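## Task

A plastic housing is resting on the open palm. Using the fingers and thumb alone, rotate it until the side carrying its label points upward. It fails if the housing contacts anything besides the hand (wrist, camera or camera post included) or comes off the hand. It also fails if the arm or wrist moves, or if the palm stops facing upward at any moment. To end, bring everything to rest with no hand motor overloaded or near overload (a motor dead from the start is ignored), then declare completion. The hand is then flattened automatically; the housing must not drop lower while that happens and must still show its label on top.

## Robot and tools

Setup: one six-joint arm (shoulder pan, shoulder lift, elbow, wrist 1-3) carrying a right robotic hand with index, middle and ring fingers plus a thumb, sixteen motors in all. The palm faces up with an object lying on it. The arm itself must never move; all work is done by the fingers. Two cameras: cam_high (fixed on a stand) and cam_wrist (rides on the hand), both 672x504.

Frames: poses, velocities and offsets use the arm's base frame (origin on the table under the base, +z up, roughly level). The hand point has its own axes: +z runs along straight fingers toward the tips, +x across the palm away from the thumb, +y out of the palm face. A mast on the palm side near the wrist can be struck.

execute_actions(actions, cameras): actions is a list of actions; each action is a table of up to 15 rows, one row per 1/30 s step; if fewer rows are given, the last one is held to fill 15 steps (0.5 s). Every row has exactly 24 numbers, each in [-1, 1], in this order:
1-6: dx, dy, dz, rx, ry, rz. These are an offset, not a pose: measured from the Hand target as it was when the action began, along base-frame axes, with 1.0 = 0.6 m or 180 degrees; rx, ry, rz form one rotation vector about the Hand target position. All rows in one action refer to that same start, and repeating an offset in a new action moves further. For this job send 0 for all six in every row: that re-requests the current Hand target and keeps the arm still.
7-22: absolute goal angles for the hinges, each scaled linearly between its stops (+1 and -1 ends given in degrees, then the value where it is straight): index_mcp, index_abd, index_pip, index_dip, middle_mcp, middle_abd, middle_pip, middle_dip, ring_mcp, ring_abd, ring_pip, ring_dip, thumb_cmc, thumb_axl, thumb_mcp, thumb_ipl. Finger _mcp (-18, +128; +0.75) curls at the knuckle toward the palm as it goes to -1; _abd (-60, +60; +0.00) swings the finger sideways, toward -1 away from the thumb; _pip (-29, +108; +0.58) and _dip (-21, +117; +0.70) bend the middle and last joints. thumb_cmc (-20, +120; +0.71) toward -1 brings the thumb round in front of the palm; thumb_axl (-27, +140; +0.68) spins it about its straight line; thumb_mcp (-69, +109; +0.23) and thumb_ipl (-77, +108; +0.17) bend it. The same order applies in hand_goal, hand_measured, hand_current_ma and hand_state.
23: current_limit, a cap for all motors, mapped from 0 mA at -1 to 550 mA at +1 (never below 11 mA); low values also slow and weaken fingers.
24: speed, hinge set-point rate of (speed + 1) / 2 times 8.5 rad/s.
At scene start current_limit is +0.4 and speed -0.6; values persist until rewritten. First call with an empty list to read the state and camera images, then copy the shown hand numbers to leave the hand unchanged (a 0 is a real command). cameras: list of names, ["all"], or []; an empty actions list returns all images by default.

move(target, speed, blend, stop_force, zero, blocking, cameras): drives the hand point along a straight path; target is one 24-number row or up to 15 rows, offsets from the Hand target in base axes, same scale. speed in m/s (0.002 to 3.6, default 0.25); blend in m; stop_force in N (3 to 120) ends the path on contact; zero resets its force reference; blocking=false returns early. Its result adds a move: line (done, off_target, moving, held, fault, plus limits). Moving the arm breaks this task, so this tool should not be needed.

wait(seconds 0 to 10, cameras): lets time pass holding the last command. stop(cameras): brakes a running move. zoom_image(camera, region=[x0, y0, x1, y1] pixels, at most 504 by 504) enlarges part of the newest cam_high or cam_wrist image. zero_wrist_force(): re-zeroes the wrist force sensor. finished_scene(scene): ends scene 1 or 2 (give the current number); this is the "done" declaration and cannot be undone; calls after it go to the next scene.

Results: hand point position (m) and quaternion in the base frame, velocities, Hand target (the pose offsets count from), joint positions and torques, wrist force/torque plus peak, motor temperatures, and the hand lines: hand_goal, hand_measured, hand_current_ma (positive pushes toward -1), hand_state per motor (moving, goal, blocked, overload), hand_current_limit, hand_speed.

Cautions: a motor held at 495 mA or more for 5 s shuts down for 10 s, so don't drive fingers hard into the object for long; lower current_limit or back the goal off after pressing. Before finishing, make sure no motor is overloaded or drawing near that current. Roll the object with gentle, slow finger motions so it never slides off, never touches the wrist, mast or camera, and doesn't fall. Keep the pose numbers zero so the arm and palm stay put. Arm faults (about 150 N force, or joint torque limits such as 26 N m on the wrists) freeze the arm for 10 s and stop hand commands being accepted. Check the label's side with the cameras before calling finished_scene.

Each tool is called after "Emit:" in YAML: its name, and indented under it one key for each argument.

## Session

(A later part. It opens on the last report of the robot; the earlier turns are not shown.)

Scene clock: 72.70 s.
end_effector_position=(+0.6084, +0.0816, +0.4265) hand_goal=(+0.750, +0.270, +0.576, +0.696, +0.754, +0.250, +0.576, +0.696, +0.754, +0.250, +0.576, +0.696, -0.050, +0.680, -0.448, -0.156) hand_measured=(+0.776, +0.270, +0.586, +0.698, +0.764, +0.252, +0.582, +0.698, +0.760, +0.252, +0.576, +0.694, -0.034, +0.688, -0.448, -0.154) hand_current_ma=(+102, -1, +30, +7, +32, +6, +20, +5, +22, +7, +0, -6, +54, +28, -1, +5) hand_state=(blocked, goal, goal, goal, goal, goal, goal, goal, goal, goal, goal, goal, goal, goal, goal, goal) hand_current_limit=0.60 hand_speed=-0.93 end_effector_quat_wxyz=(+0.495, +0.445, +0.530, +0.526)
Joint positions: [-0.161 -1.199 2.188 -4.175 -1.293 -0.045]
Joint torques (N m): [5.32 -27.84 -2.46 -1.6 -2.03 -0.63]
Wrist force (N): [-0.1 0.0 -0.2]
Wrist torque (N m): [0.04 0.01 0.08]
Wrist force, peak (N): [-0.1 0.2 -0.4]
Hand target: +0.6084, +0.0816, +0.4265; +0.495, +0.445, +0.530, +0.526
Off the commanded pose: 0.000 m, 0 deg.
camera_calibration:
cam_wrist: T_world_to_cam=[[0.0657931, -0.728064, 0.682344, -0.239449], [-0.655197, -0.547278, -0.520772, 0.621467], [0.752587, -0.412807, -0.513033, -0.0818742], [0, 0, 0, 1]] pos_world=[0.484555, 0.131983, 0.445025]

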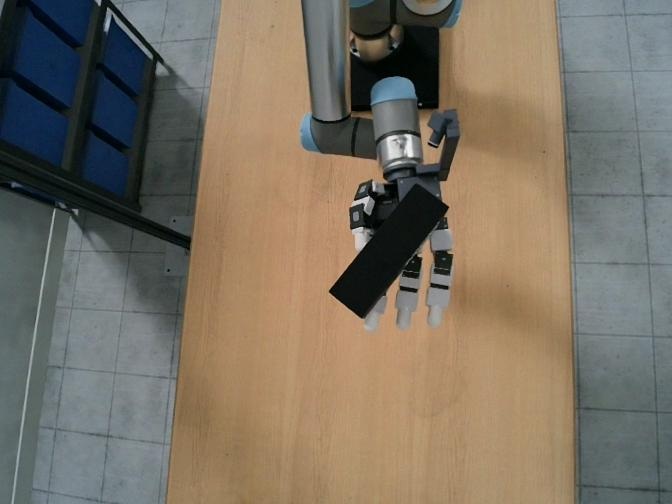

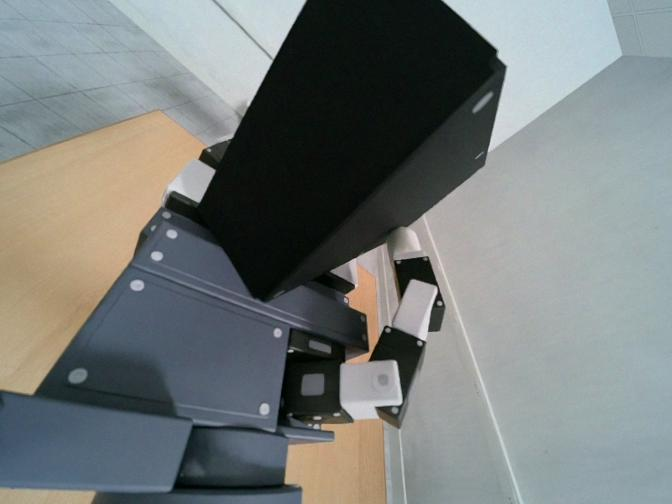

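Emit:
execute_actions:
  actions:
    - [[0,0,0,0,0,0,0.75,0.15,0.576,0.696,0.754,0.15,0.576,0.696,0.754,0.15,0.576,0.696,-0.13,0.68,-0.449,-0.157,0.6,-0.93]]
    - [[0,0,0,0,0,0,0.75,0.05,0.576,0.696,0.754,0.05,0.576,0.696,0.754,0.05,0.576,0.696,-0.21,0.68,-0.449,-0.157,0.6,-0.93]]
    - [[0,0,0,0,0,0,0.75,-0.05,0.576,0.696,0.754,-0.05,0.576,0.696,0.754,-0.05,0.576,0.696,-0.29,0.68,-0.449,-0.157,0.6,-0.93]]
  cameras: ["all"]

Emit:
zoom_image:
  camera: "cam_high"
  region: [315, 170, 475, 340]

Scene clock: 74.53 s.
end_effector_position=(+0.6084, +0.0816, +0.4265) hand_goal=(+0.750, -0.050, +0.576, +0.696, +0.754, -0.050, +0.576, +0.696, +0.754, -0.050, +0.576, +0.696, -0.290, +0.680, -0.448, -0.156) hand_measured=(+0.776, -0.046, +0.586, +0.698, +0.766, -0.048, +0.582, +0.698, +0.760, -0.048, +0.576, +0.694, -0.282, +0.686, -0.450, -0.154) hand_current_ma=(+103, +11, +30, +7, +41, +6, +20, +5, +23, +7, +0, -6, +23, +22, -6, +4) hand_state=(blocked, goal, goal, goal, goal, goal, goal, goal, goal, goal, goal, goal, goal, goal, goal, goal) hand_current_limit=0.60 hand_speed=-0.93 end_effector_quat_wxyz=(+0.495, +0.445, +0.530, +0.526)
Joint positions: [-0.161 -1.199 2.188 -4.175 -1.293 -0.045]
Joint torques (N m): [5.02 -26.82 -2.47 -1.63 -2.08 -0.51]
Wrist force (N): [-0.1 0.1 -0.1]
Wrist torque (N m): [0.05 0.02 0.03]
Wrist force, peak (N): [-0.3 -0.2 -0.2]
Hand target: +0.6084, +0.0816, +0.4265; +0.495, +0.445, +0.530, +0.526
Off the commanded pose: 0.000 m, 0 deg.
camera_calibration:
cam_wrist: T_world_to_cam=[[0.0657931, -0.728064, 0.682344, -0.239449], [-0.655197, -0.547278, -0.520772, 0.621467], [0.752587, -0.412807, -0.513033, -0.0818742], [0, 0, 0, 1]] pos_world=[0.484555, 0.131983, 0.445025]

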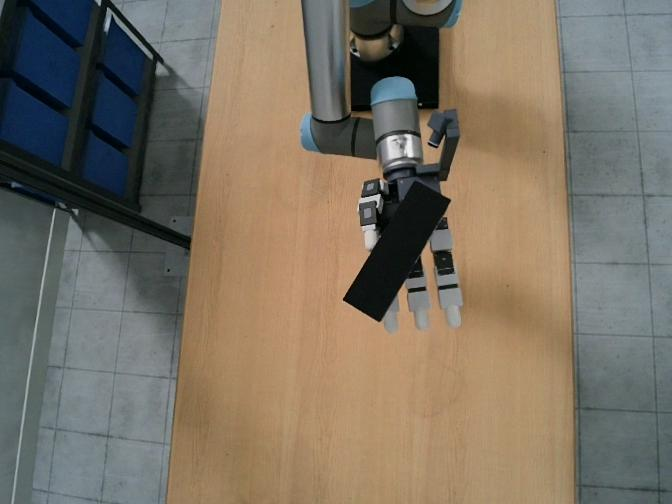

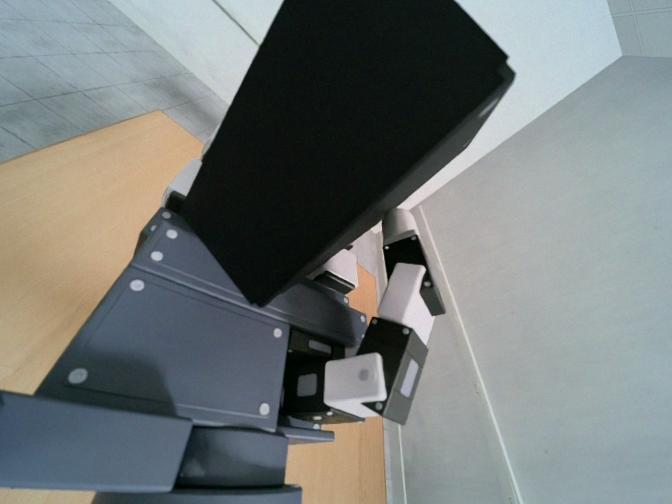

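Scaled by 2.965 from the camera's 672x504 image, which has a finer 960x720 frame.

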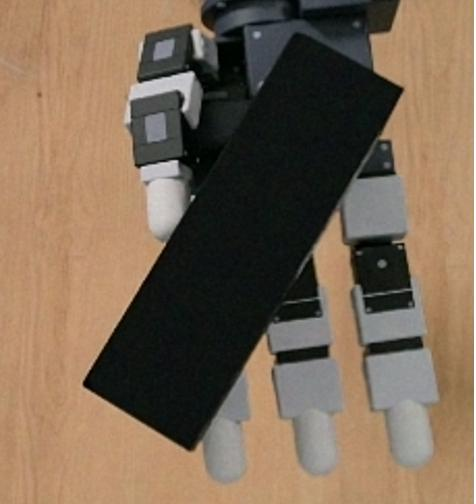

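Emit:
execute_actions:
  actions:
    - [[0,0,0,0,0,0,0.75,-0.15,0.576,0.696,0.754,-0.15,0.576,0.696,0.754,-0.15,0.576,0.696,-0.36,0.68,-0.449,-0.157,0.6,-0.93]]
    - [[0,0,0,0,0,0,0.75,-0.25,0.576,0.696,0.754,-0.25,0.576,0.696,0.754,-0.25,0.576,0.696,-0.43,0.68,-0.449,-0.157,0.6,-0.93]]
    - [[0,0,0,0,0,0,0.75,-0.35,0.576,0.696,0.754,-0.35,0.576,0.696,0.754,-0.35,0.576,0.696,-0.50,0.68,-0.449,-0.157,0.6,-0.93]]
    - [[0,0,0,0,0,0,0.75,-0.45,0.576,0.696,0.754,-0.45,0.576,0.696,0.754,-0.45,0.576,0.696,-0.56,0.68,-0.449,-0.157,0.6,-0.93]]
  cameras: ["all"]

Emit:
zoom_image:
  camera: "cam_high"
  region: [325, 170, 485, 340]

Scene clock: 76.97 s.
end_effector_position=(+0.6084, +0.0816, +0.4265) hand_goal=(+0.750, -0.450, +0.576, +0.696, +0.754, -0.450, +0.576, +0.696, +0.754, -0.450, +0.576, +0.696, -0.560, +0.680, -0.448, -0.156) hand_measured=(+0.776, -0.446, +0.586, +0.698, +0.770, -0.448, +0.582, +0.698, +0.760, -0.448, +0.576, +0.694, -0.556, +0.684, -0.450, -0.156) hand_current_ma=(+103, +13, +30, +7, +56, +6, +20, +5, +23, +7, +0, -6, +14, +17, -8, +1) hand_state=(blocked, goal, goal, goal, goal, goal, goal, goal, goal, goal, goal, goal, goal, goal, goal, goal) hand_current_limit=0.60 hand_speed=-0.93 end_effector_quat_wxyz=(+0.495, +0.445, +0.530, +0.526)
Joint positions: [-0.161 -1.199 2.188 -4.175 -1.293 -0.045]
Joint torques (N m): [5.27 -27.57 -2.08 -1.7 -2.07 -0.36]
Wrist force (N): [-0.2 0.1 -0.2]
Wrist torque (N m): [0.06 0.03 -0.05]
Wrist force, peak (N): [-0.1 -0.2 -0.3]
Hand target: +0.6084, +0.0816, +0.4265; +0.495, +0.445, +0.530, +0.526
Off the commanded pose: 0.000 m, 0 deg.
camera_calibration:
cam_wrist: T_world_to_cam=[[0.0657931, -0.728064, 0.682344, -0.239449], [-0.655197, -0.547278, -0.520772, 0.621467], [0.752587, -0.412807, -0.513033, -0.0818742], [0, 0, 0, 1]] pos_world=[0.484555, 0.131983, 0.445025]

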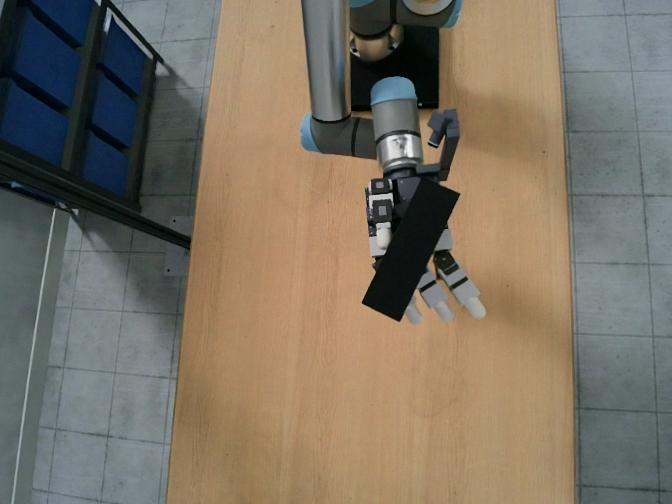

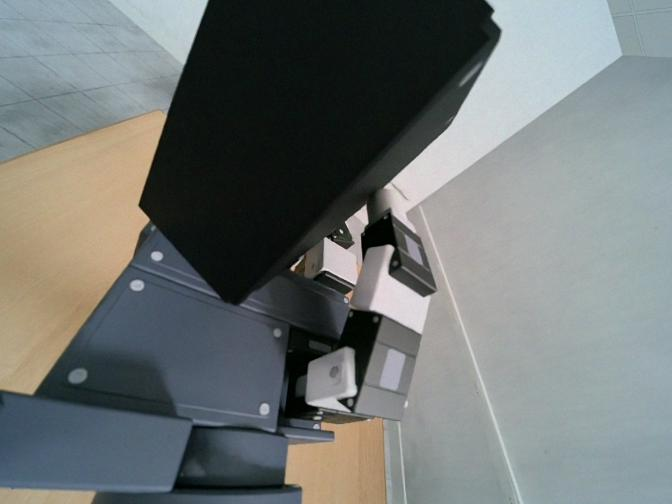

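Scaled by 2.965 from the camera's 672x504 image, which has a finer 960x720 frame.

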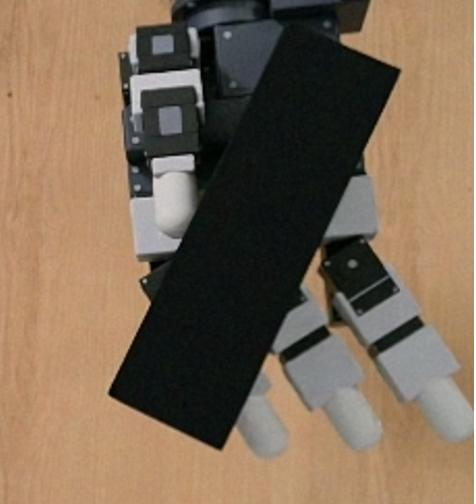

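Emit:
execute_actions:
  actions:
    - [[0,0,0,0,0,0,0.75,-0.55,0.576,0.696,0.754,-0.55,0.576,0.696,0.754,-0.58,0.576,0.696,-0.62,0.68,-0.449,-0.157,0.6,-0.93]]
    - [[0,0,0,0,0,0,0.75,-0.62,0.576,0.696,0.754,-0.64,0.576,0.696,0.754,-0.68,0.576,0.696,-0.68,0.68,-0.449,-0.157,0.6,-0.93]]
    - [[0,0,0,0,0,0,0.75,-0.64,0.576,0.696,0.754,-0.66,0.576,0.696,0.754,-0.70,0.576,0.696,-0.74,0.68,-0.449,-0.157,0.6,-0.93]]
  cameras: ["all"]

Emit:
zoom_image:
  camera: "cam_high"
  region: [325, 170, 495, 340]

Scene clock: 78.87 s.
end_effector_position=(+0.6084, +0.0816, +0.4265) hand_goal=(+0.750, -0.640, +0.576, +0.696, +0.754, -0.660, +0.576, +0.696, +0.754, -0.700, +0.576, +0.696, -0.740, +0.680, -0.448, -0.156) hand_measured=(+0.776, -0.630, +0.586, +0.698, +0.770, -0.636, +0.582, +0.698, +0.762, -0.698, +0.576, +0.694, -0.730, +0.686, -0.446, -0.156) hand_current_ma=(+103, +26, +33, +7, +60, +77, +20, +5, +25, +7, +0, -6, +36, +20, +4, +1) hand_state=(blocked, goal, goal, goal, goal, blocked, goal, goal, goal, goal, goal, goal, goal, goal, goal, goal) hand_current_limit=0.60 hand_speed=-0.93 end_effector_quat_wxyz=(+0.495, +0.445, +0.530, +0.526)
Joint positions: [-0.161 -1.199 2.188 -4.175 -1.293 -0.045]
Joint torques (N m): [4.69 -27.29 -2.61 -1.64 -2.05 -0.24]
Wrist force (N): [0.0 -0.1 -0.2]
Wrist torque (N m): [0.02 0.01 -0.08]
Wrist force, peak (N): [0.0 0.0 -0.4]
Hand target: +0.6084, +0.0816, +0.4265; +0.495, +0.445, +0.530, +0.526
Off the commanded pose: 0.000 m, 0 deg.
camera_calibration:
cam_wrist: T_world_to_cam=[[0.0657931, -0.728064, 0.682344, -0.239449], [-0.655197, -0.547278, -0.520772, 0.621467], [0.752587, -0.412807, -0.513033, -0.0818742], [0, 0, 0, 1]] pos_world=[0.484555, 0.131983, 0.445025]

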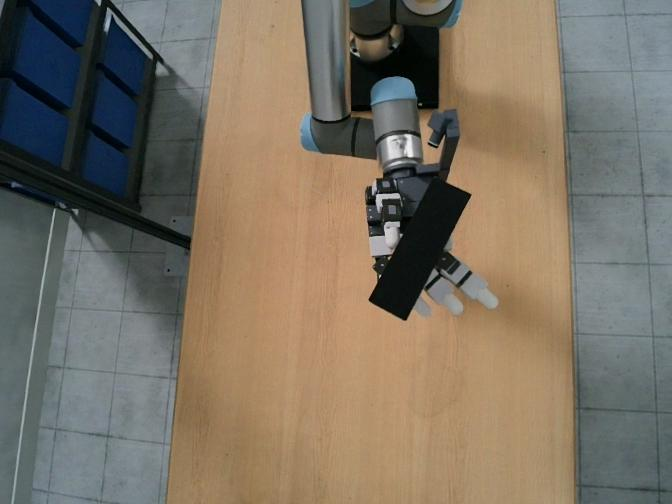

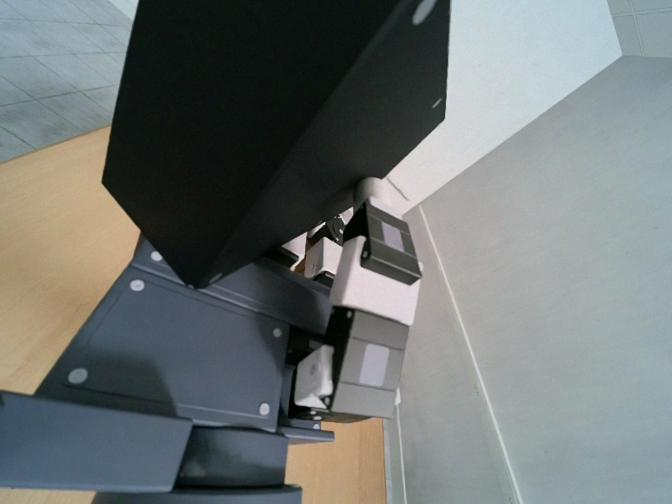

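Scaled by 2.965 from the camera's 672x504 image, which has a finer 960x720 frame.

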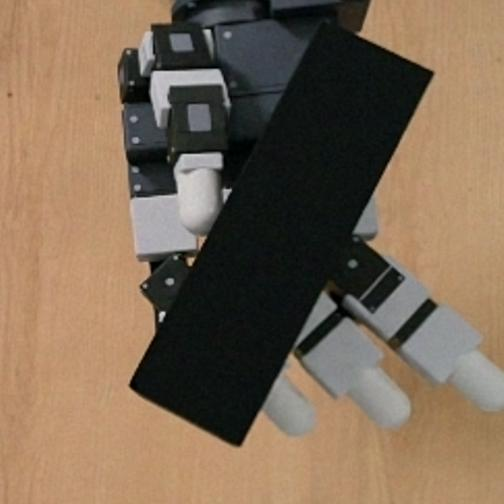

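Emit:
execute_actions:
  actions:
    - [[0,0,0,0,0,0,0.84,-0.62,0.576,0.696,0.745,-0.63,0.576,0.696,0.745,-0.70,0.576,0.696,-0.74,0.68,-0.449,-0.157,0.6,-0.93]]
    - [[0,0,0,0,0,0,0.84,-0.62,0.576,0.696,0.745,-0.63,0.576,0.696,0.745,-0.70,0.576,0.696,-0.74,0.68,-0.449,-0.157,0.6,-0.93]]
  cameras: ["all"]

Emit:
zoom_image:
  camera: "cam_high"
  region: [325, 170, 495, 340]

Scene clock: 80.97 s.
end_effector_position=(+0.6084, +0.0816, +0.4265) hand_goal=(+0.840, -0.620, +0.576, +0.696, +0.746, -0.630, +0.576, +0.696, +0.746, -0.700, +0.576, +0.696, -0.740, +0.680, -0.448, -0.156) hand_measured=(+0.842, -0.612, +0.582, +0.698, +0.774, -0.630, +0.582, +0.698, +0.762, -0.698, +0.576, +0.694, -0.732, +0.686, -0.448, -0.156) hand_current_ma=(+3, +22, +17, +7, +112, +1, +20, +5, +57, +7, +0, -6, +25, +20, +0, +1) hand_state=(goal, goal, goal, goal, blocked, goal, goal, goal, goal, goal, goal, goal, goal, goal, goal, goal) hand_current_limit=0.60 hand_speed=-0.93 end_effector_quat_wxyz=(+0.495, +0.445, +0.530, +0.526)
Joint positions: [-0.161 -1.199 2.188 -4.175 -1.293 -0.045]
Joint torques (N m): [5.14 -27.26 -2.66 -1.75 -2.1 -0.22]
Wrist force (N): [0.0 -0.1 -0.2]
Wrist torque (N m): [0.01 0.00 -0.07]
Wrist force, peak (N): [-0.1 -0.1 -0.4]
Hand target: +0.6084, +0.0816, +0.4265; +0.495, +0.445, +0.530, +0.526
Off the commanded pose: 0.000 m, 0 deg.
camera_calibration:
cam_wrist: T_world_to_cam=[[0.0657931, -0.728064, 0.682344, -0.239449], [-0.655197, -0.547278, -0.520772, 0.621467], [0.752587, -0.412807, -0.513033, -0.0818742], [0, 0, 0, 1]] pos_world=[0.484555, 0.131983, 0.445025]

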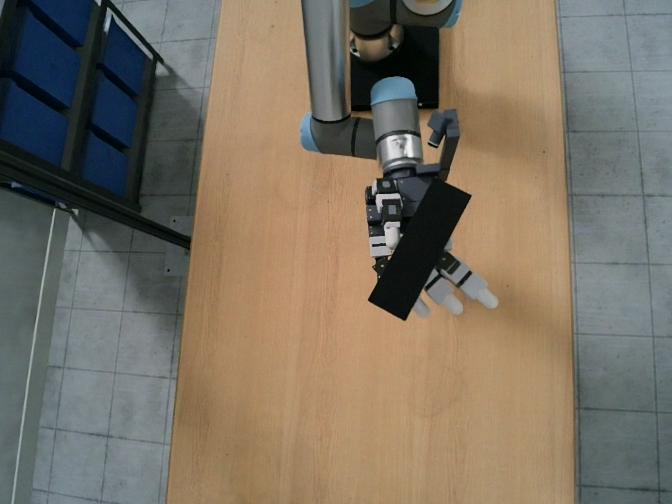

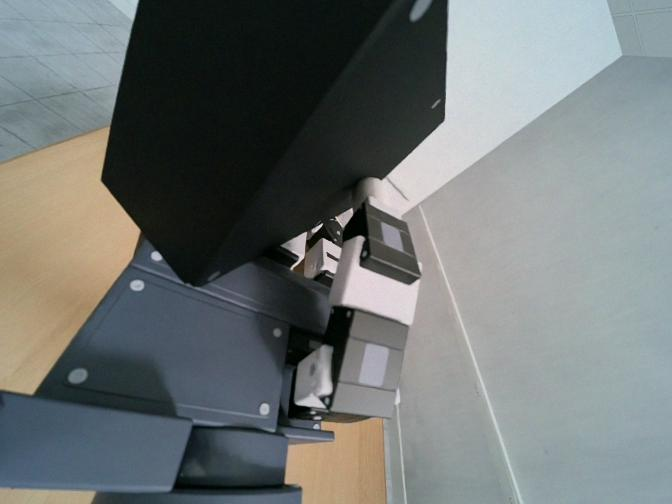

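Scaled by 2.965 from the camera's 672x504 image, which has a finer 960x720 frame.

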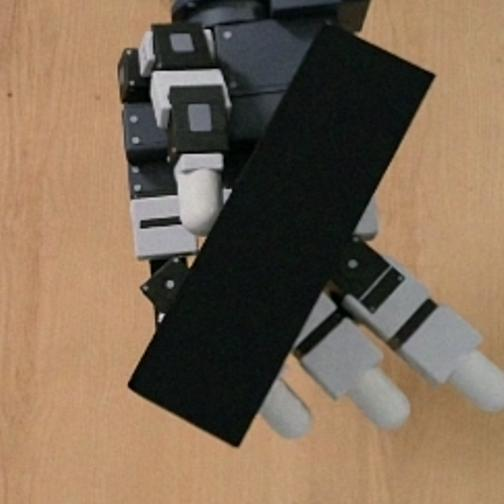

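Emit:
execute_actions:
  actions:
    - [[0,0,0,0,0,0,0.86,-0.30,0.576,0.696,0.745,-0.63,0.576,0.696,0.745,-0.70,0.576,0.696,-0.74,0.68,-0.449,-0.157,0.6,-0.86]]
    - [[0,0,0,0,0,0,0.86,0.0,0.576,0.696,0.745,-0.63,0.576,0.696,0.745,-0.70,0.576,0.696,-0.74,0.68,-0.449,-0.157,0.6,-0.86]]
    - [[0,0,0,0,0,0,0.86,0.1,0.576,0.696,0.745,-0.63,0.576,0.696,0.745,-0.70,0.576,0.696,-0.74,0.68,-0.449,-0.157,0.6,-0.86]]
    - [[0,0,0,0,0,0,0.745,0.1,0.576,0.696,0.745,-0.63,0.576,0.696,0.745,-0.70,0.576,0.696,-0.74,0.68,-0.449,-0.157,0.6,-0.92]]
  cameras: ["all"]

Emit:
zoom_image:
  camera: "cam_high"
  region: [325, 170, 495, 340]

Scene clock: 83.37 s.
end_effector_position=(+0.6084, +0.0816, +0.4265) hand_goal=(+0.746, +0.100, +0.576, +0.696, +0.746, -0.630, +0.576, +0.696, +0.746, -0.700, +0.576, +0.696, -0.740, +0.680, -0.448, -0.156) hand_measured=(+0.782, +0.096, +0.582, +0.698, +0.774, -0.630, +0.582, +0.698, +0.762, -0.698, +0.576, +0.694, -0.734, +0.684, -0.448, -0.156) hand_current_ma=(+151, -8, +17, +7, +112, +1, +20, +5, +57, +7, +0, -6, +17, +18, -2, +1) hand_state=(blocked, goal, goal, goal, blocked, goal, goal, goal, goal, goal, goal, goal, goal, goal, goal, goal) hand_current_limit=0.60 hand_speed=-0.92 end_effector_quat_wxyz=(+0.495, +0.445, +0.530, +0.526)
Joint positions: [-0.161 -1.199 2.188 -4.175 -1.293 -0.045]
Joint torques (N m): [4.84 -26.58 -1.92 -1.76 -2 -0.17]
Wrist force (N): [-0.2 0.0 -0.2]
Wrist torque (N m): [0.03 0.03 -0.07]
Wrist force, peak (N): [-0.1 0.3 -0.3]
Hand target: +0.6084, +0.0816, +0.4265; +0.495, +0.445, +0.530, +0.526
Off the commanded pose: 0.000 m, 0 deg.
camera_calibration:
cam_wrist: T_world_to_cam=[[0.0657931, -0.728064, 0.682344, -0.239449], [-0.655197, -0.547278, -0.520772, 0.621467], [0.752587, -0.412807, -0.513033, -0.0818742], [0, 0, 0, 1]] pos_world=[0.484555, 0.131983, 0.445025]

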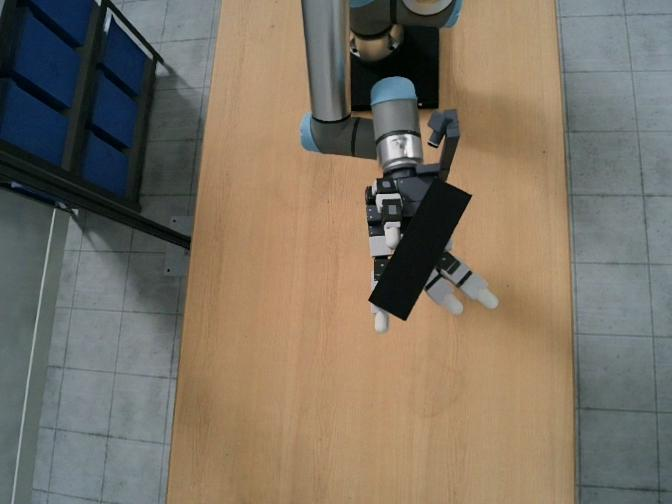

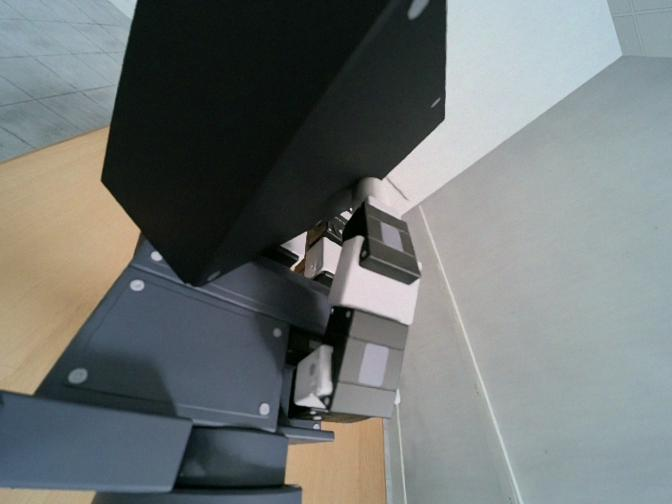

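Scaled by 2.965 from the camera's 672x504 image, which has a finer 960x720 frame.

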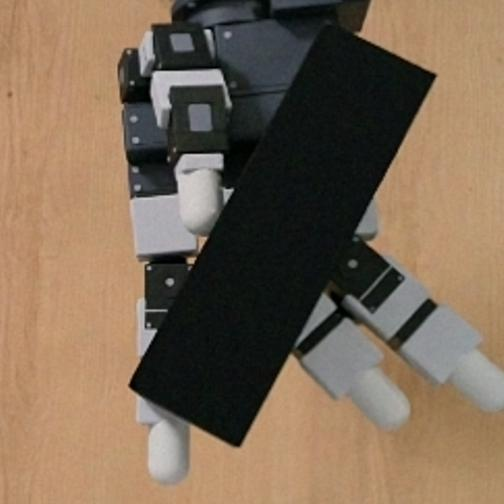

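Emit:
execute_actions:
  actions:
    - [[0,0,0,0,0,0,0.745,0.1,0.576,0.696,0.83,-0.63,0.576,0.696,0.745,-0.70,0.576,0.696,-0.74,0.68,-0.449,-0.157,0.6,-0.92]]
    - [[0,0,0,0,0,0,0.745,0.1,0.576,0.696,0.87,-0.40,0.576,0.696,0.745,-0.70,0.576,0.696,-0.74,0.68,-0.449,-0.157,0.6,-0.86]]
    - [[0,0,0,0,0,0,0.745,0.1,0.576,0.696,0.87,-0.1,0.576,0.696,0.745,-0.70,0.576,0.696,-0.74,0.68,-0.449,-0.157,0.6,-0.86]]
    - [[0,0,0,0,0,0,0.745,0.1,0.576,0.696,0.87,0.15,0.576,0.696,0.745,-0.70,0.576,0.696,-0.74,0.68,-0.449,-0.157,0.6,-0.86]]
    - [[0,0,0,0,0,0,0.745,0.1,0.576,0.696,0.745,0.15,0.576,0.696,0.745,-0.70,0.576,0.696,-0.74,0.68,-0.449,-0.157,0.6,-0.91]]
    - [[0,0,0,0,0,0,0.745,0.1,0.576,0.696,0.745,0.15,0.576,0.696,0.745,-0.70,0.576,0.696,-0.74,0.68,-0.449,-0.157,0.6,-0.91]]
  cameras: ["all"]

Emit:
zoom_image:
  camera: "cam_high"
  region: [325, 170, 495, 340]

Scene clock: 86.83 s.
end_effector_position=(+0.6084, +0.0816, +0.4265) hand_goal=(+0.746, +0.100, +0.576, +0.696, +0.746, +0.150, +0.576, +0.696, +0.746, -0.700, +0.576, +0.696, -0.740, +0.680, -0.448, -0.156) hand_measured=(+0.782, +0.096, +0.584, +0.698, +0.792, +0.146, +0.582, +0.698, +0.762, -0.698, +0.576, +0.694, -0.738, +0.682, -0.450, -0.156) hand_current_ma=(+151, -8, +26, +7, +192, -8, +15, +5, +58, +7, +0, -6, +4, +5, -8, +1) hand_state=(blocked, goal, goal, goal, blocked, goal, goal, goal, goal, goal, goal, goal, goal, goal, goal, goal) hand_current_limit=0.60 hand_speed=-0.91 end_effector_quat_wxyz=(+0.495, +0.445, +0.530, +0.526)
Joint positions: [-0.161 -1.199 2.188 -4.175 -1.293 -0.045]
Joint torques (N m): [4.85 -27.36 -2.92 -1.91 -1.91 -0.04]
Wrist force (N): [0.0 0.1 -0.1]
Wrist torque (N m): [0.04 0.00 -0.04]
Wrist force, peak (N): [-0.2 -0.2 -0.3]
Hand target: +0.6084, +0.0816, +0.4265; +0.495, +0.445, +0.530, +0.526
Off the commanded pose: 0.000 m, 0 deg.
camera_calibration:
cam_wrist: T_world_to_cam=[[0.0657931, -0.728064, 0.682344, -0.239449], [-0.655197, -0.547278, -0.520772, 0.621467], [0.752587, -0.412807, -0.513033, -0.0818742], [0, 0, 0, 1]] pos_world=[0.484555, 0.131983, 0.445025]

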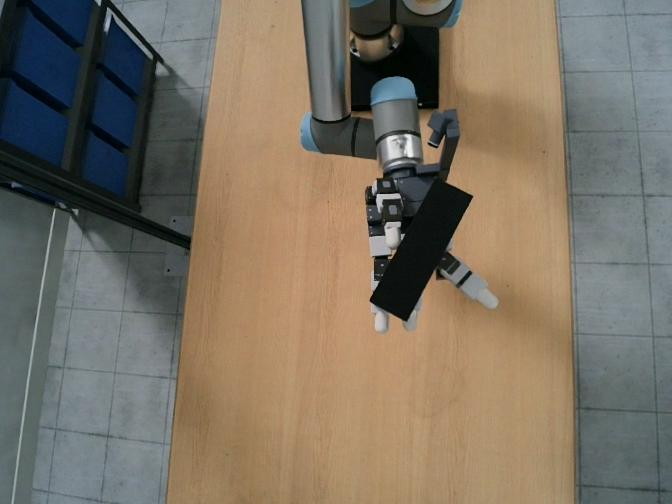

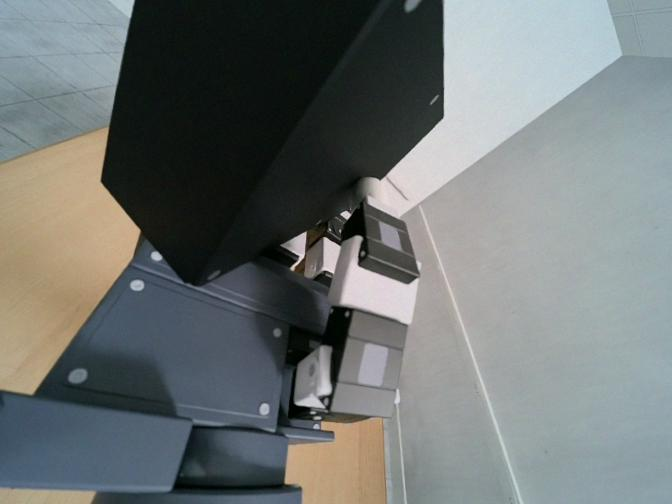

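Scaled by 2.965 from the camera's 672x504 image, which has a finer 960x720 frame.

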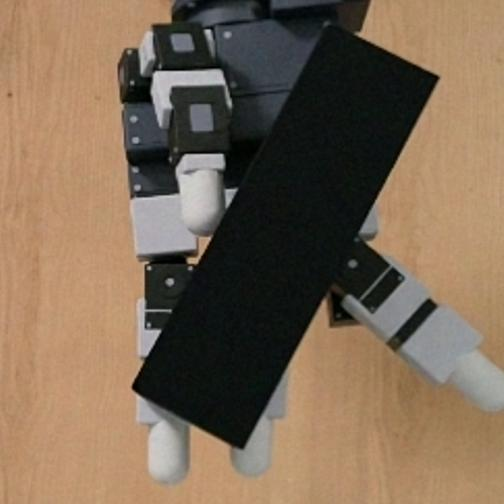

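Emit:
execute_actions:
  actions:
    - [[0,0,0,0,0,0,0.745,0.0,0.576,0.696,0.745,0.0,0.576,0.696,0.745,-0.70,0.576,0.696,-0.75,0.68,-0.449,-0.157,0.6,-0.92]]
    - [[0,0,0,0,0,0,0.745,-0.12,0.576,0.696,0.745,-0.12,0.576,0.696,0.745,-0.70,0.576,0.696,-0.77,0.68,-0.449,-0.157,0.6,-0.92]]
    - [[0,0,0,0,0,0,0.745,-0.24,0.576,0.696,0.745,-0.24,0.576,0.696,0.745,-0.70,0.576,0.696,-0.79,0.68,-0.449,-0.157,0.6,-0.92]]
    - [[0,0,0,0,0,0,0.745,-0.36,0.576,0.696,0.745,-0.36,0.576,0.696,0.745,-0.70,0.576,0.696,-0.81,0.68,-0.449,-0.157,0.6,-0.92]]
    - [[0,0,0,0,0,0,0.745,-0.48,0.576,0.696,0.745,-0.48,0.576,0.696,0.745,-0.70,0.576,0.696,-0.83,0.68,-0.449,-0.157,0.6,-0.92]]
  cameras: ["all"]

Emit:
zoom_image:
  camera: "cam_high"
  region: [325, 170, 495, 340]

Scene clock: 89.70 s.
end_effector_position=(+0.6084, +0.0816, +0.4265) hand_goal=(+0.746, -0.480, +0.576, +0.696, +0.746, -0.480, +0.576, +0.696, +0.746, -0.700, +0.576, +0.696, -0.830, +0.680, -0.448, -0.156) hand_measured=(+0.782, -0.472, +0.584, +0.698, +0.776, -0.476, +0.582, +0.698, +0.762, -0.698, +0.576, +0.694, -0.830, +0.680, -0.450, -0.156) hand_current_ma=(+151, +24, +26, +7, +124, +9, +16, +5, +58, +6, +0, -6, +2, +3, -9, +1) hand_state=(blocked, goal, goal, goal, blocked, goal, goal, goal, goal, goal, goal, goal, goal, goal, goal, goal) hand_current_limit=0.60 hand_speed=-0.92 end_effector_quat_wxyz=(+0.495, +0.445, +0.530, +0.526)
Joint positions: [-0.161 -1.199 2.188 -4.175 -1.293 -0.045]
Joint torques (N m): [5.35 -27.26 -2.57 -1.87 -2.01 0.22]
Wrist force (N): [0.0 0.1 -0.1]
Wrist torque (N m): [0.03 0.00 -0.11]
Wrist force, peak (N): [0.1 -0.1 -0.6]
Hand target: +0.6084, +0.0816, +0.4265; +0.495, +0.445, +0.530, +0.526
Off the commanded pose: 0.000 m, 0 deg.
camera_calibration:
cam_wrist: T_world_to_cam=[[0.0657931, -0.728064, 0.682344, -0.239449], [-0.655197, -0.547278, -0.520772, 0.621467], [0.752587, -0.412807, -0.513033, -0.0818742], [0, 0, 0, 1]] pos_world=[0.484555, 0.131983, 0.445025]

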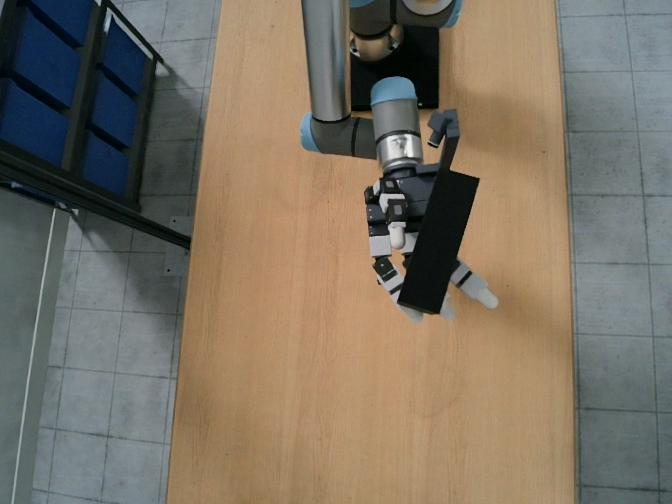

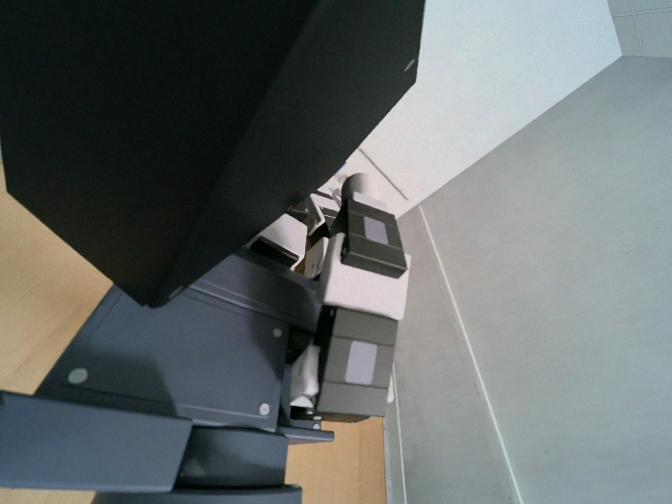

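Scaled by 2.965 from the camera's 672x504 image, which has a finer 960x720 frame.

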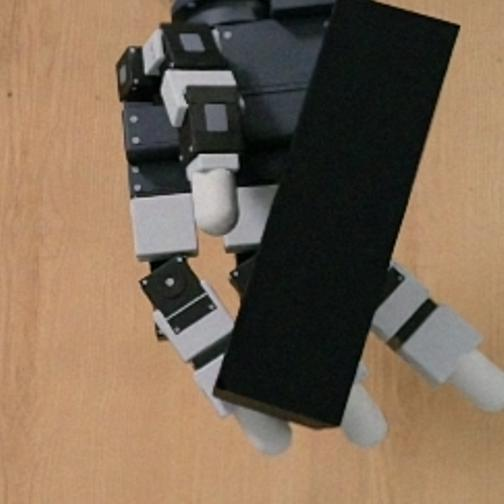

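Emit:
execute_actions:
  actions:
    - [[0,0,0,0,0,0,0.745,-0.48,0.576,0.696,0.745,-0.48,0.576,0.696,0.745,-0.70,0.576,0.696,-0.5,0.68,-0.449,-0.157,0.6,-0.86]]
    - [[0,0,0,0,0,0,0.745,-0.48,0.576,0.696,0.745,-0.48,0.576,0.696,0.745,-0.70,0.576,0.696,-0.05,0.68,-0.3,0.0,0.6,-0.78]]
    - [[0,0,0,0,0,0,0.745,-0.48,0.576,0.696,0.745,-0.48,0.576,0.696,0.745,-0.70,0.576,0.696,0.0,0.68,0.22,0.168,0.6,-0.75]]
    - [[0,0,0,0,0,0,0.745,-0.48,0.576,0.696,0.745,-0.48,0.576,0.696,0.745,-0.70,0.576,0.696,0.0,0.1,0.22,0.168,0.6,-0.75]]
    - [[0,0,0,0,0,0,0.745,-0.48,0.576,0.696,0.745,-0.48,0.576,0.696,0.745,-0.70,0.576,0.696,0.0,-0.40,0.22,0.168,0.6,-0.75]]
    - [[0,0,0,0,0,0,0.745,-0.48,0.576,0.696,0.745,-0.48,0.576,0.696,0.745,-0.70,0.576,0.696,0.0,-0.40,0.0,0.0,0.6,-0.75]]
  cameras: ["all"]

Emit:
zoom_image:
  camera: "cam_high"
  region: [340, 140, 500, 320]

Scene clock: 95.87 s.
end_effector_position=(+0.6084, +0.0816, +0.4265) hand_goal=(+0.746, -0.480, +0.576, +0.696, +0.746, -0.480, +0.576, +0.696, +0.746, -0.700, +0.576, +0.696, +0.000, -0.400, +0.000, +0.000) hand_measured=(+0.782, -0.472, +0.584, +0.698, +0.776, -0.476, +0.582, +0.698, +0.762, -0.698, +0.576, +0.694, +0.004, -0.398, +0.004, +0.002) hand_current_ma=(+151, +24, +26, +7, +124, +9, +16, +5, +58, +6, +0, -6, +11, +9, +19, +9) hand_state=(blocked, goal, goal, goal, blocked, goal, goal, goal, goal, goal, goal, goal, goal, goal, goal, goal) hand_current_limit=0.60 hand_speed=-0.75 end_effector_quat_wxyz=(+0.495, +0.445, +0.530, +0.526)
Joint positions: [-0.161 -1.199 2.188 -4.175 -1.293 -0.045]
Joint torques (N m): [4.53 -27.67 -2.86 -1.93 -2.04 0.32]
Wrist force (N): [-0.1 0.1 -0.2]
Wrist torque (N m): [0.00 0.02 -0.09]
Wrist force, peak (N): [-0.2 -0.1 -0.5]
Hand target: +0.6084, +0.0816, +0.4265; +0.495, +0.445, +0.530, +0.526
Off the commanded pose: 0.000 m, 0 deg.
camera_calibration:
cam_wrist: T_world_to_cam=[[0.0657931, -0.728064, 0.682344, -0.239449], [-0.655197, -0.547278, -0.520772, 0.621467], [0.752587, -0.412807, -0.513033, -0.0818742], [0, 0, 0, 1]] pos_world=[0.484555, 0.131983, 0.445025]

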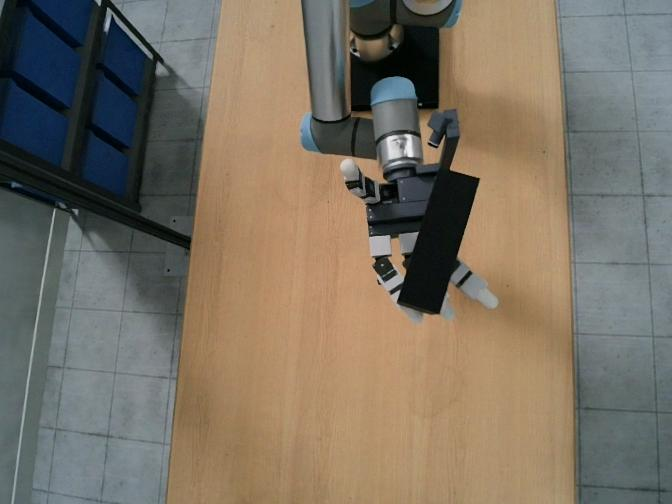

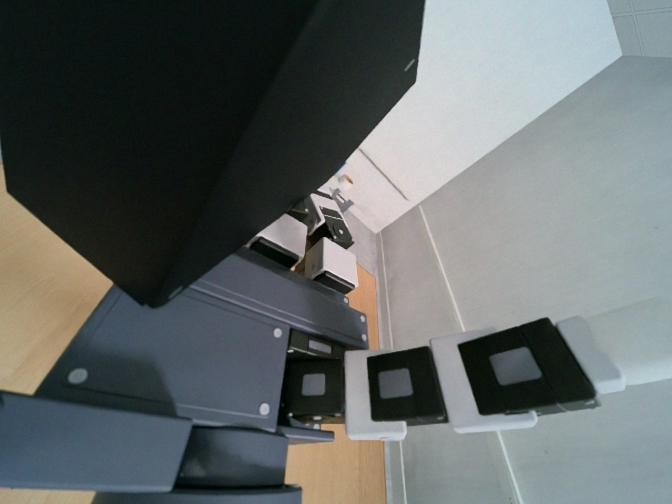

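Scaled by 2.800 from the camera's 672x504 image, which has a finer 960x720 frame.

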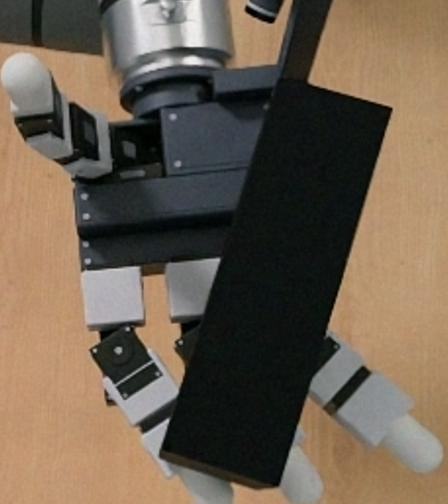

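Emit:
execute_actions:
  actions:
    - [[0,0,0,0,0,0,0.745,-0.48,0.576,0.696,0.745,-0.48,0.576,0.696,0.745,-0.70,0.576,0.696,0.0,-0.42,-0.35,-0.15,0.6,-0.82]]
    - [[0,0,0,0,0,0,0.745,-0.48,0.576,0.696,0.745,-0.48,0.576,0.696,0.745,-0.70,0.576,0.696,0.0,-0.42,-0.674,-0.265,0.6,-0.82]]
    - [[0,0,0,0,0,0,0.745,-0.48,0.576,0.696,0.745,-0.48,0.576,0.696,0.745,-0.70,0.576,0.696,-0.15,-0.42,-0.674,-0.265,0.6,-0.88]]
  cameras: ["all"]

Emit:
zoom_image:
  camera: "cam_high"
  region: [340, 140, 500, 320]

Emit:
zoom_image:
  camera: "cam_wrist"
  region: [0, 100, 500, 504]

Scene clock: 97.93 s.
end_effector_position=(+0.6084, +0.0816, +0.4265) hand_goal=(+0.746, -0.480, +0.576, +0.696, +0.746, -0.480, +0.576, +0.696, +0.746, -0.700, +0.576, +0.696, -0.150, -0.420, -0.674, -0.264) hand_measured=(+0.782, -0.472, +0.584, +0.698, +0.776, -0.476, +0.582, +0.698, +0.762, -0.698, +0.576, +0.694, -0.150, -0.418, -0.676, -0.262) hand_current_ma=(+151, +24, +26, +7, +124, +9, +16, +5, +58, +6, +0, -6, +0, +8, -6, +4) hand_state=(blocked, goal, goal, goal, blocked, goal, goal, goal, goal, goal, goal, goal, goal, goal, goal, goal) hand_current_limit=0.60 hand_speed=-0.88 end_effector_quat_wxyz=(+0.495, +0.445, +0.530, +0.526)
Joint positions: [-0.161 -1.199 2.188 -4.175 -1.293 -0.045]
Joint torques (N m): [5.5 -27.7 -2.33 -2.01 -2.07 0.37]
Wrist force (N): [-0.1 -0.1 -0.2]
Wrist torque (N m): [-0.01 0.01 -0.13]
Wrist force, peak (N): [-0.4 0.1 -0.2]
Hand target: +0.6084, +0.0816, +0.4265; +0.495, +0.445, +0.530, +0.526
Off the commanded pose: 0.000 m, 0 deg.
camera_calibration:
cam_wrist: T_world_to_cam=[[0.0657931, -0.728064, 0.682344, -0.239449], [-0.655197, -0.547278, -0.520772, 0.621467], [0.752587, -0.412807, -0.513033, -0.0818742], [0, 0, 0, 1]] pos_world=[0.484555, 0.131983, 0.445025]

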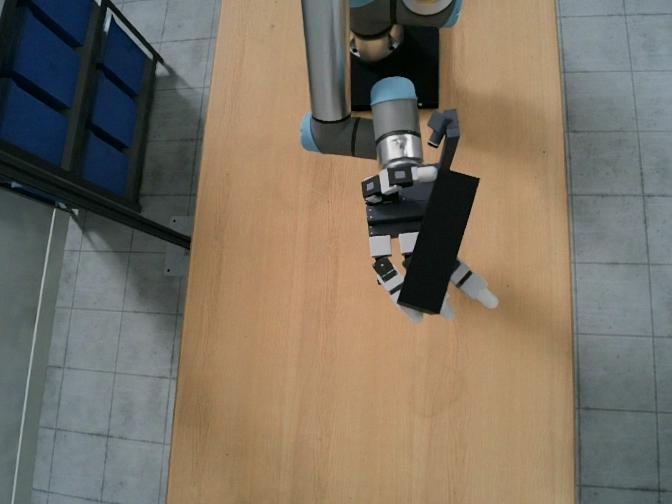

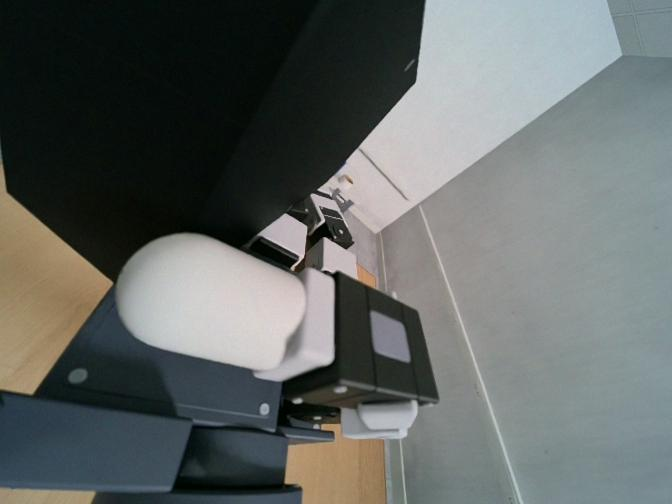

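Scaled by 2.800 from the camera's 672x504 image, which has a finer 960x720 frame.

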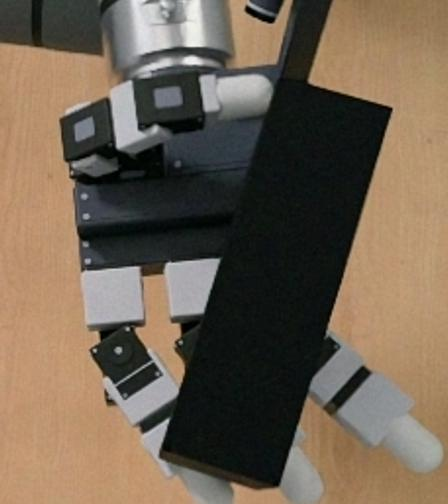

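Scaled by 1.008 from the camera's 672x504 image, which has a finer 960x720 frame.

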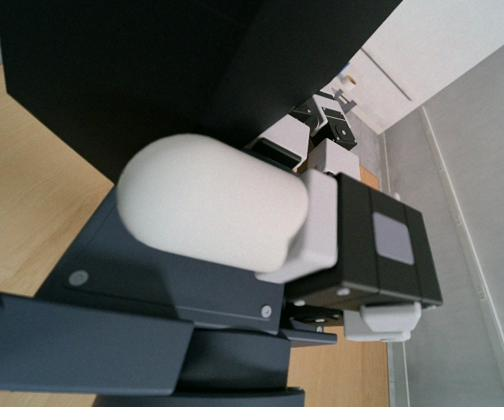

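Emit:
execute_actions:
  actions:
    - [[0,0,0,0,0,0,0.745,-0.48,0.576,0.696,0.745,-0.48,0.576,0.696,0.745,-0.70,0.576,0.696,-0.28,-0.42,-0.674,-0.265,0.6,-0.92]]
    - [[0,0,0,0,0,0,0.745,-0.48,0.576,0.696,0.745,-0.48,0.576,0.696,0.745,-0.70,0.576,0.696,-0.28,-0.30,-0.674,-0.265,0.6,-0.92]]
    - [[0,0,0,0,0,0,0.745,-0.48,0.576,0.696,0.745,-0.48,0.576,0.696,0.745,-0.70,0.576,0.696,-0.28,-0.20,-0.674,-0.265,0.6,-0.93]]
  cameras: ["all"]

Emit:
zoom_image:
  camera: "cam_high"
  region: [340, 140, 500, 320]

Scene clock: 99.93 s.
end_effector_position=(+0.6084, +0.0816, +0.4265) hand_goal=(+0.746, -0.480, +0.576, +0.696, +0.746, -0.480, +0.576, +0.696, +0.746, -0.700, +0.576, +0.696, -0.280, -0.200, -0.674, -0.264) hand_measured=(+0.782, -0.472, +0.584, +0.698, +0.776, -0.478, +0.582, +0.698, +0.762, -0.698, +0.576, +0.694, -0.280, -0.228, -0.674, -0.262) hand_current_ma=(+151, +22, +27, +7, +120, +7, +16, +5, +58, +6, +0, -6, -2, -132, -2, +4) hand_state=(blocked, goal, goal, goal, blocked, goal, goal, goal, goal, goal, goal, goal, goal, blocked, goal, goal) hand_current_limit=0.60 hand_speed=-0.93 end_effector_quat_wxyz=(+0.495, +0.445, +0.530, +0.526)
Joint positions: [-0.161 -1.199 2.188 -4.175 -1.293 -0.045]
Joint torques (N m): [5.24 -28.31 -2.49 -2.07 -2.04 0.58]
Wrist force (N): [-0.2 0.1 -0.2]
Wrist torque (N m): [0.04 0.03 -0.14]
Wrist force, peak (N): [0.1 0.0 -0.4]
Hand target: +0.6084, +0.0816, +0.4265; +0.495, +0.445, +0.530, +0.526
Off the commanded pose: 0.000 m, 0 deg.
camera_calibration:
cam_wrist: T_world_to_cam=[[0.0657931, -0.728064, 0.682344, -0.239449], [-0.655197, -0.547278, -0.520772, 0.621467], [0.752587, -0.412807, -0.513033, -0.0818742], [0, 0, 0, 1]] pos_world=[0.484555, 0.131983, 0.445025]

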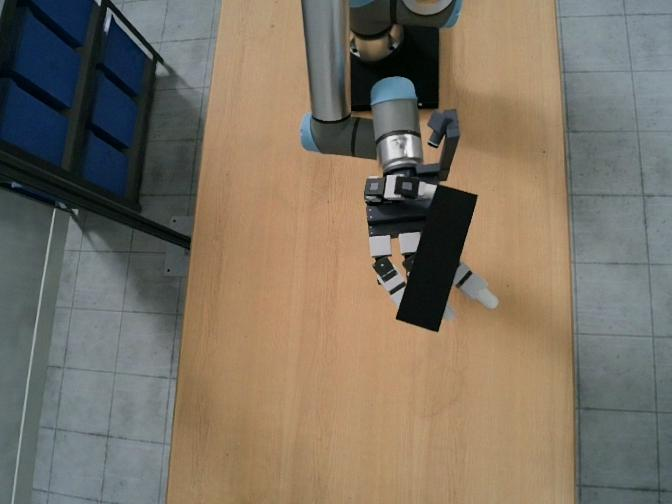

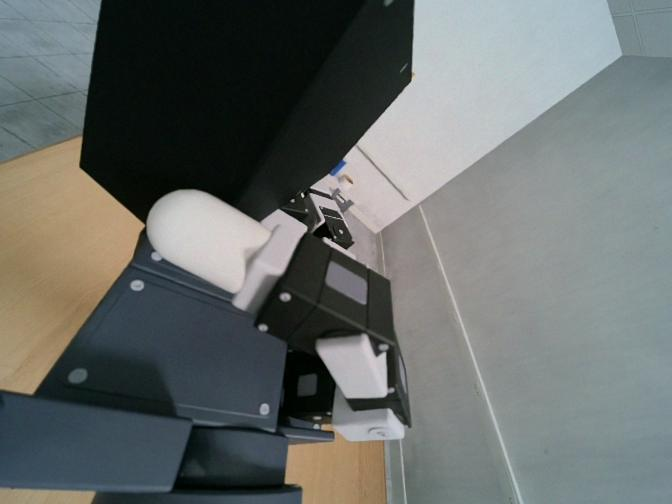

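Scaled by 2.800 from the camera's 672x504 image, which has a finer 960x720 frame.

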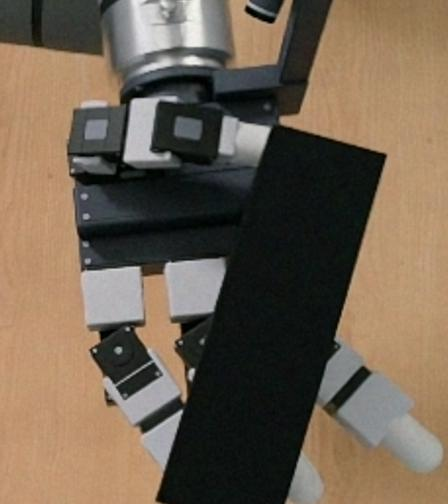

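Emit:
execute_actions:
  actions:
    - [[0,0,0,0,0,0,0.745,-0.48,0.576,0.696,0.745,-0.48,0.576,0.696,0.745,-0.70,0.576,0.696,-0.28,-0.12,-0.674,-0.265,0.6,-0.93]]
    - [[0,0,0,0,0,0,0.745,-0.48,0.576,0.696,0.745,-0.48,0.576,0.696,0.745,-0.70,0.576,0.696,-0.28,-0.02,-0.674,-0.265,0.6,-0.93]]
    - [[0,0,0,0,0,0,0.745,-0.48,0.576,0.696,0.745,-0.48,0.576,0.696,0.745,-0.70,0.576,0.696,-0.28,0.05,-0.674,-0.265,0.6,-0.93]]
  cameras: ["all"]

Emit:
zoom_image:
  camera: "cam_high"
  region: [340, 160, 500, 350]

Scene clock: 101.80 s.
end_effector_position=(+0.6084, +0.0816, +0.4265) hand_goal=(+0.746, -0.480, +0.576, +0.696, +0.746, -0.480, +0.576, +0.696, +0.746, -0.700, +0.576, +0.696, -0.280, +0.050, -0.674, -0.264) hand_measured=(+0.782, -0.476, +0.586, +0.698, +0.776, -0.478, +0.582, +0.698, +0.762, -0.698, +0.576, +0.694, -0.280, +0.024, -0.674, -0.264) hand_current_ma=(+145, +12, +33, +7, +119, +6, +19, +5, +59, +6, +1, -6, +0, -121, -2, -2) hand_state=(blocked, goal, goal, goal, blocked, goal, goal, goal, goal, goal, goal, goal, goal, blocked, goal, goal) hand_current_limit=0.60 hand_speed=-0.93 end_effector_quat_wxyz=(+0.495, +0.445, +0.530, +0.526)
Joint positions: [-0.161 -1.199 2.188 -4.175 -1.293 -0.045]
Joint torques (N m): [4.76 -28 -3.03 -2.14 -1.98 0.56]
Wrist force (N): [-0.1 0.0 -0.1]
Wrist torque (N m): [0.08 0.02 -0.10]
Wrist force, peak (N): [-0.1 0.0 -0.3]
Hand target: +0.6084, +0.0816, +0.4265; +0.495, +0.445, +0.530, +0.526
Off the commanded pose: 0.000 m, 0 deg.
camera_calibration:
cam_wrist: T_world_to_cam=[[0.0657931, -0.728064, 0.682344, -0.239449], [-0.655197, -0.547278, -0.520772, 0.621467], [0.752587, -0.412807, -0.513033, -0.0818742], [0, 0, 0, 1]] pos_world=[0.484555, 0.131983, 0.445025]

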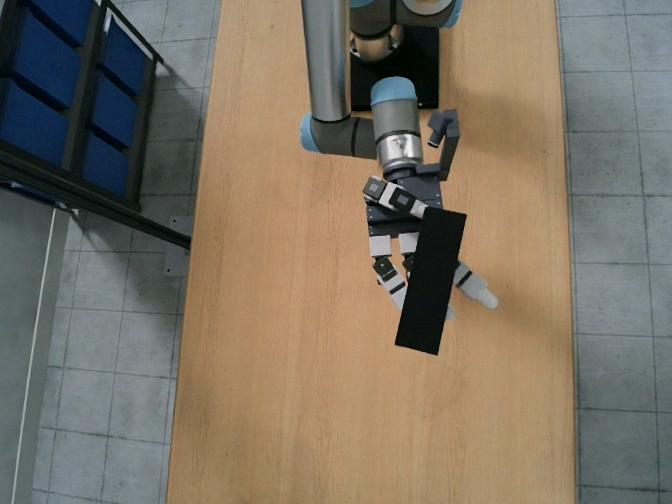

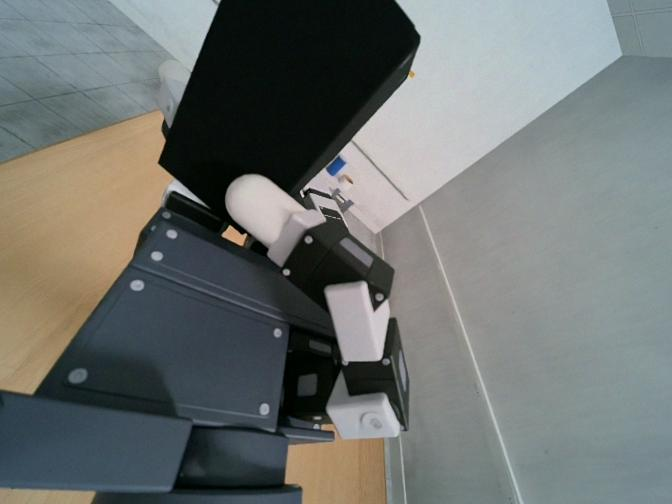

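Scaled by 2.653 from the camera's 672x504 image, which has a finer 960x720 frame.

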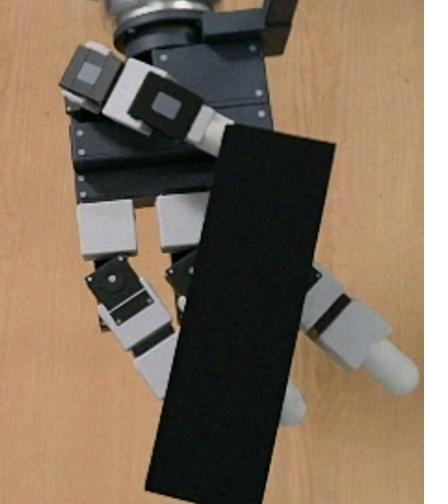

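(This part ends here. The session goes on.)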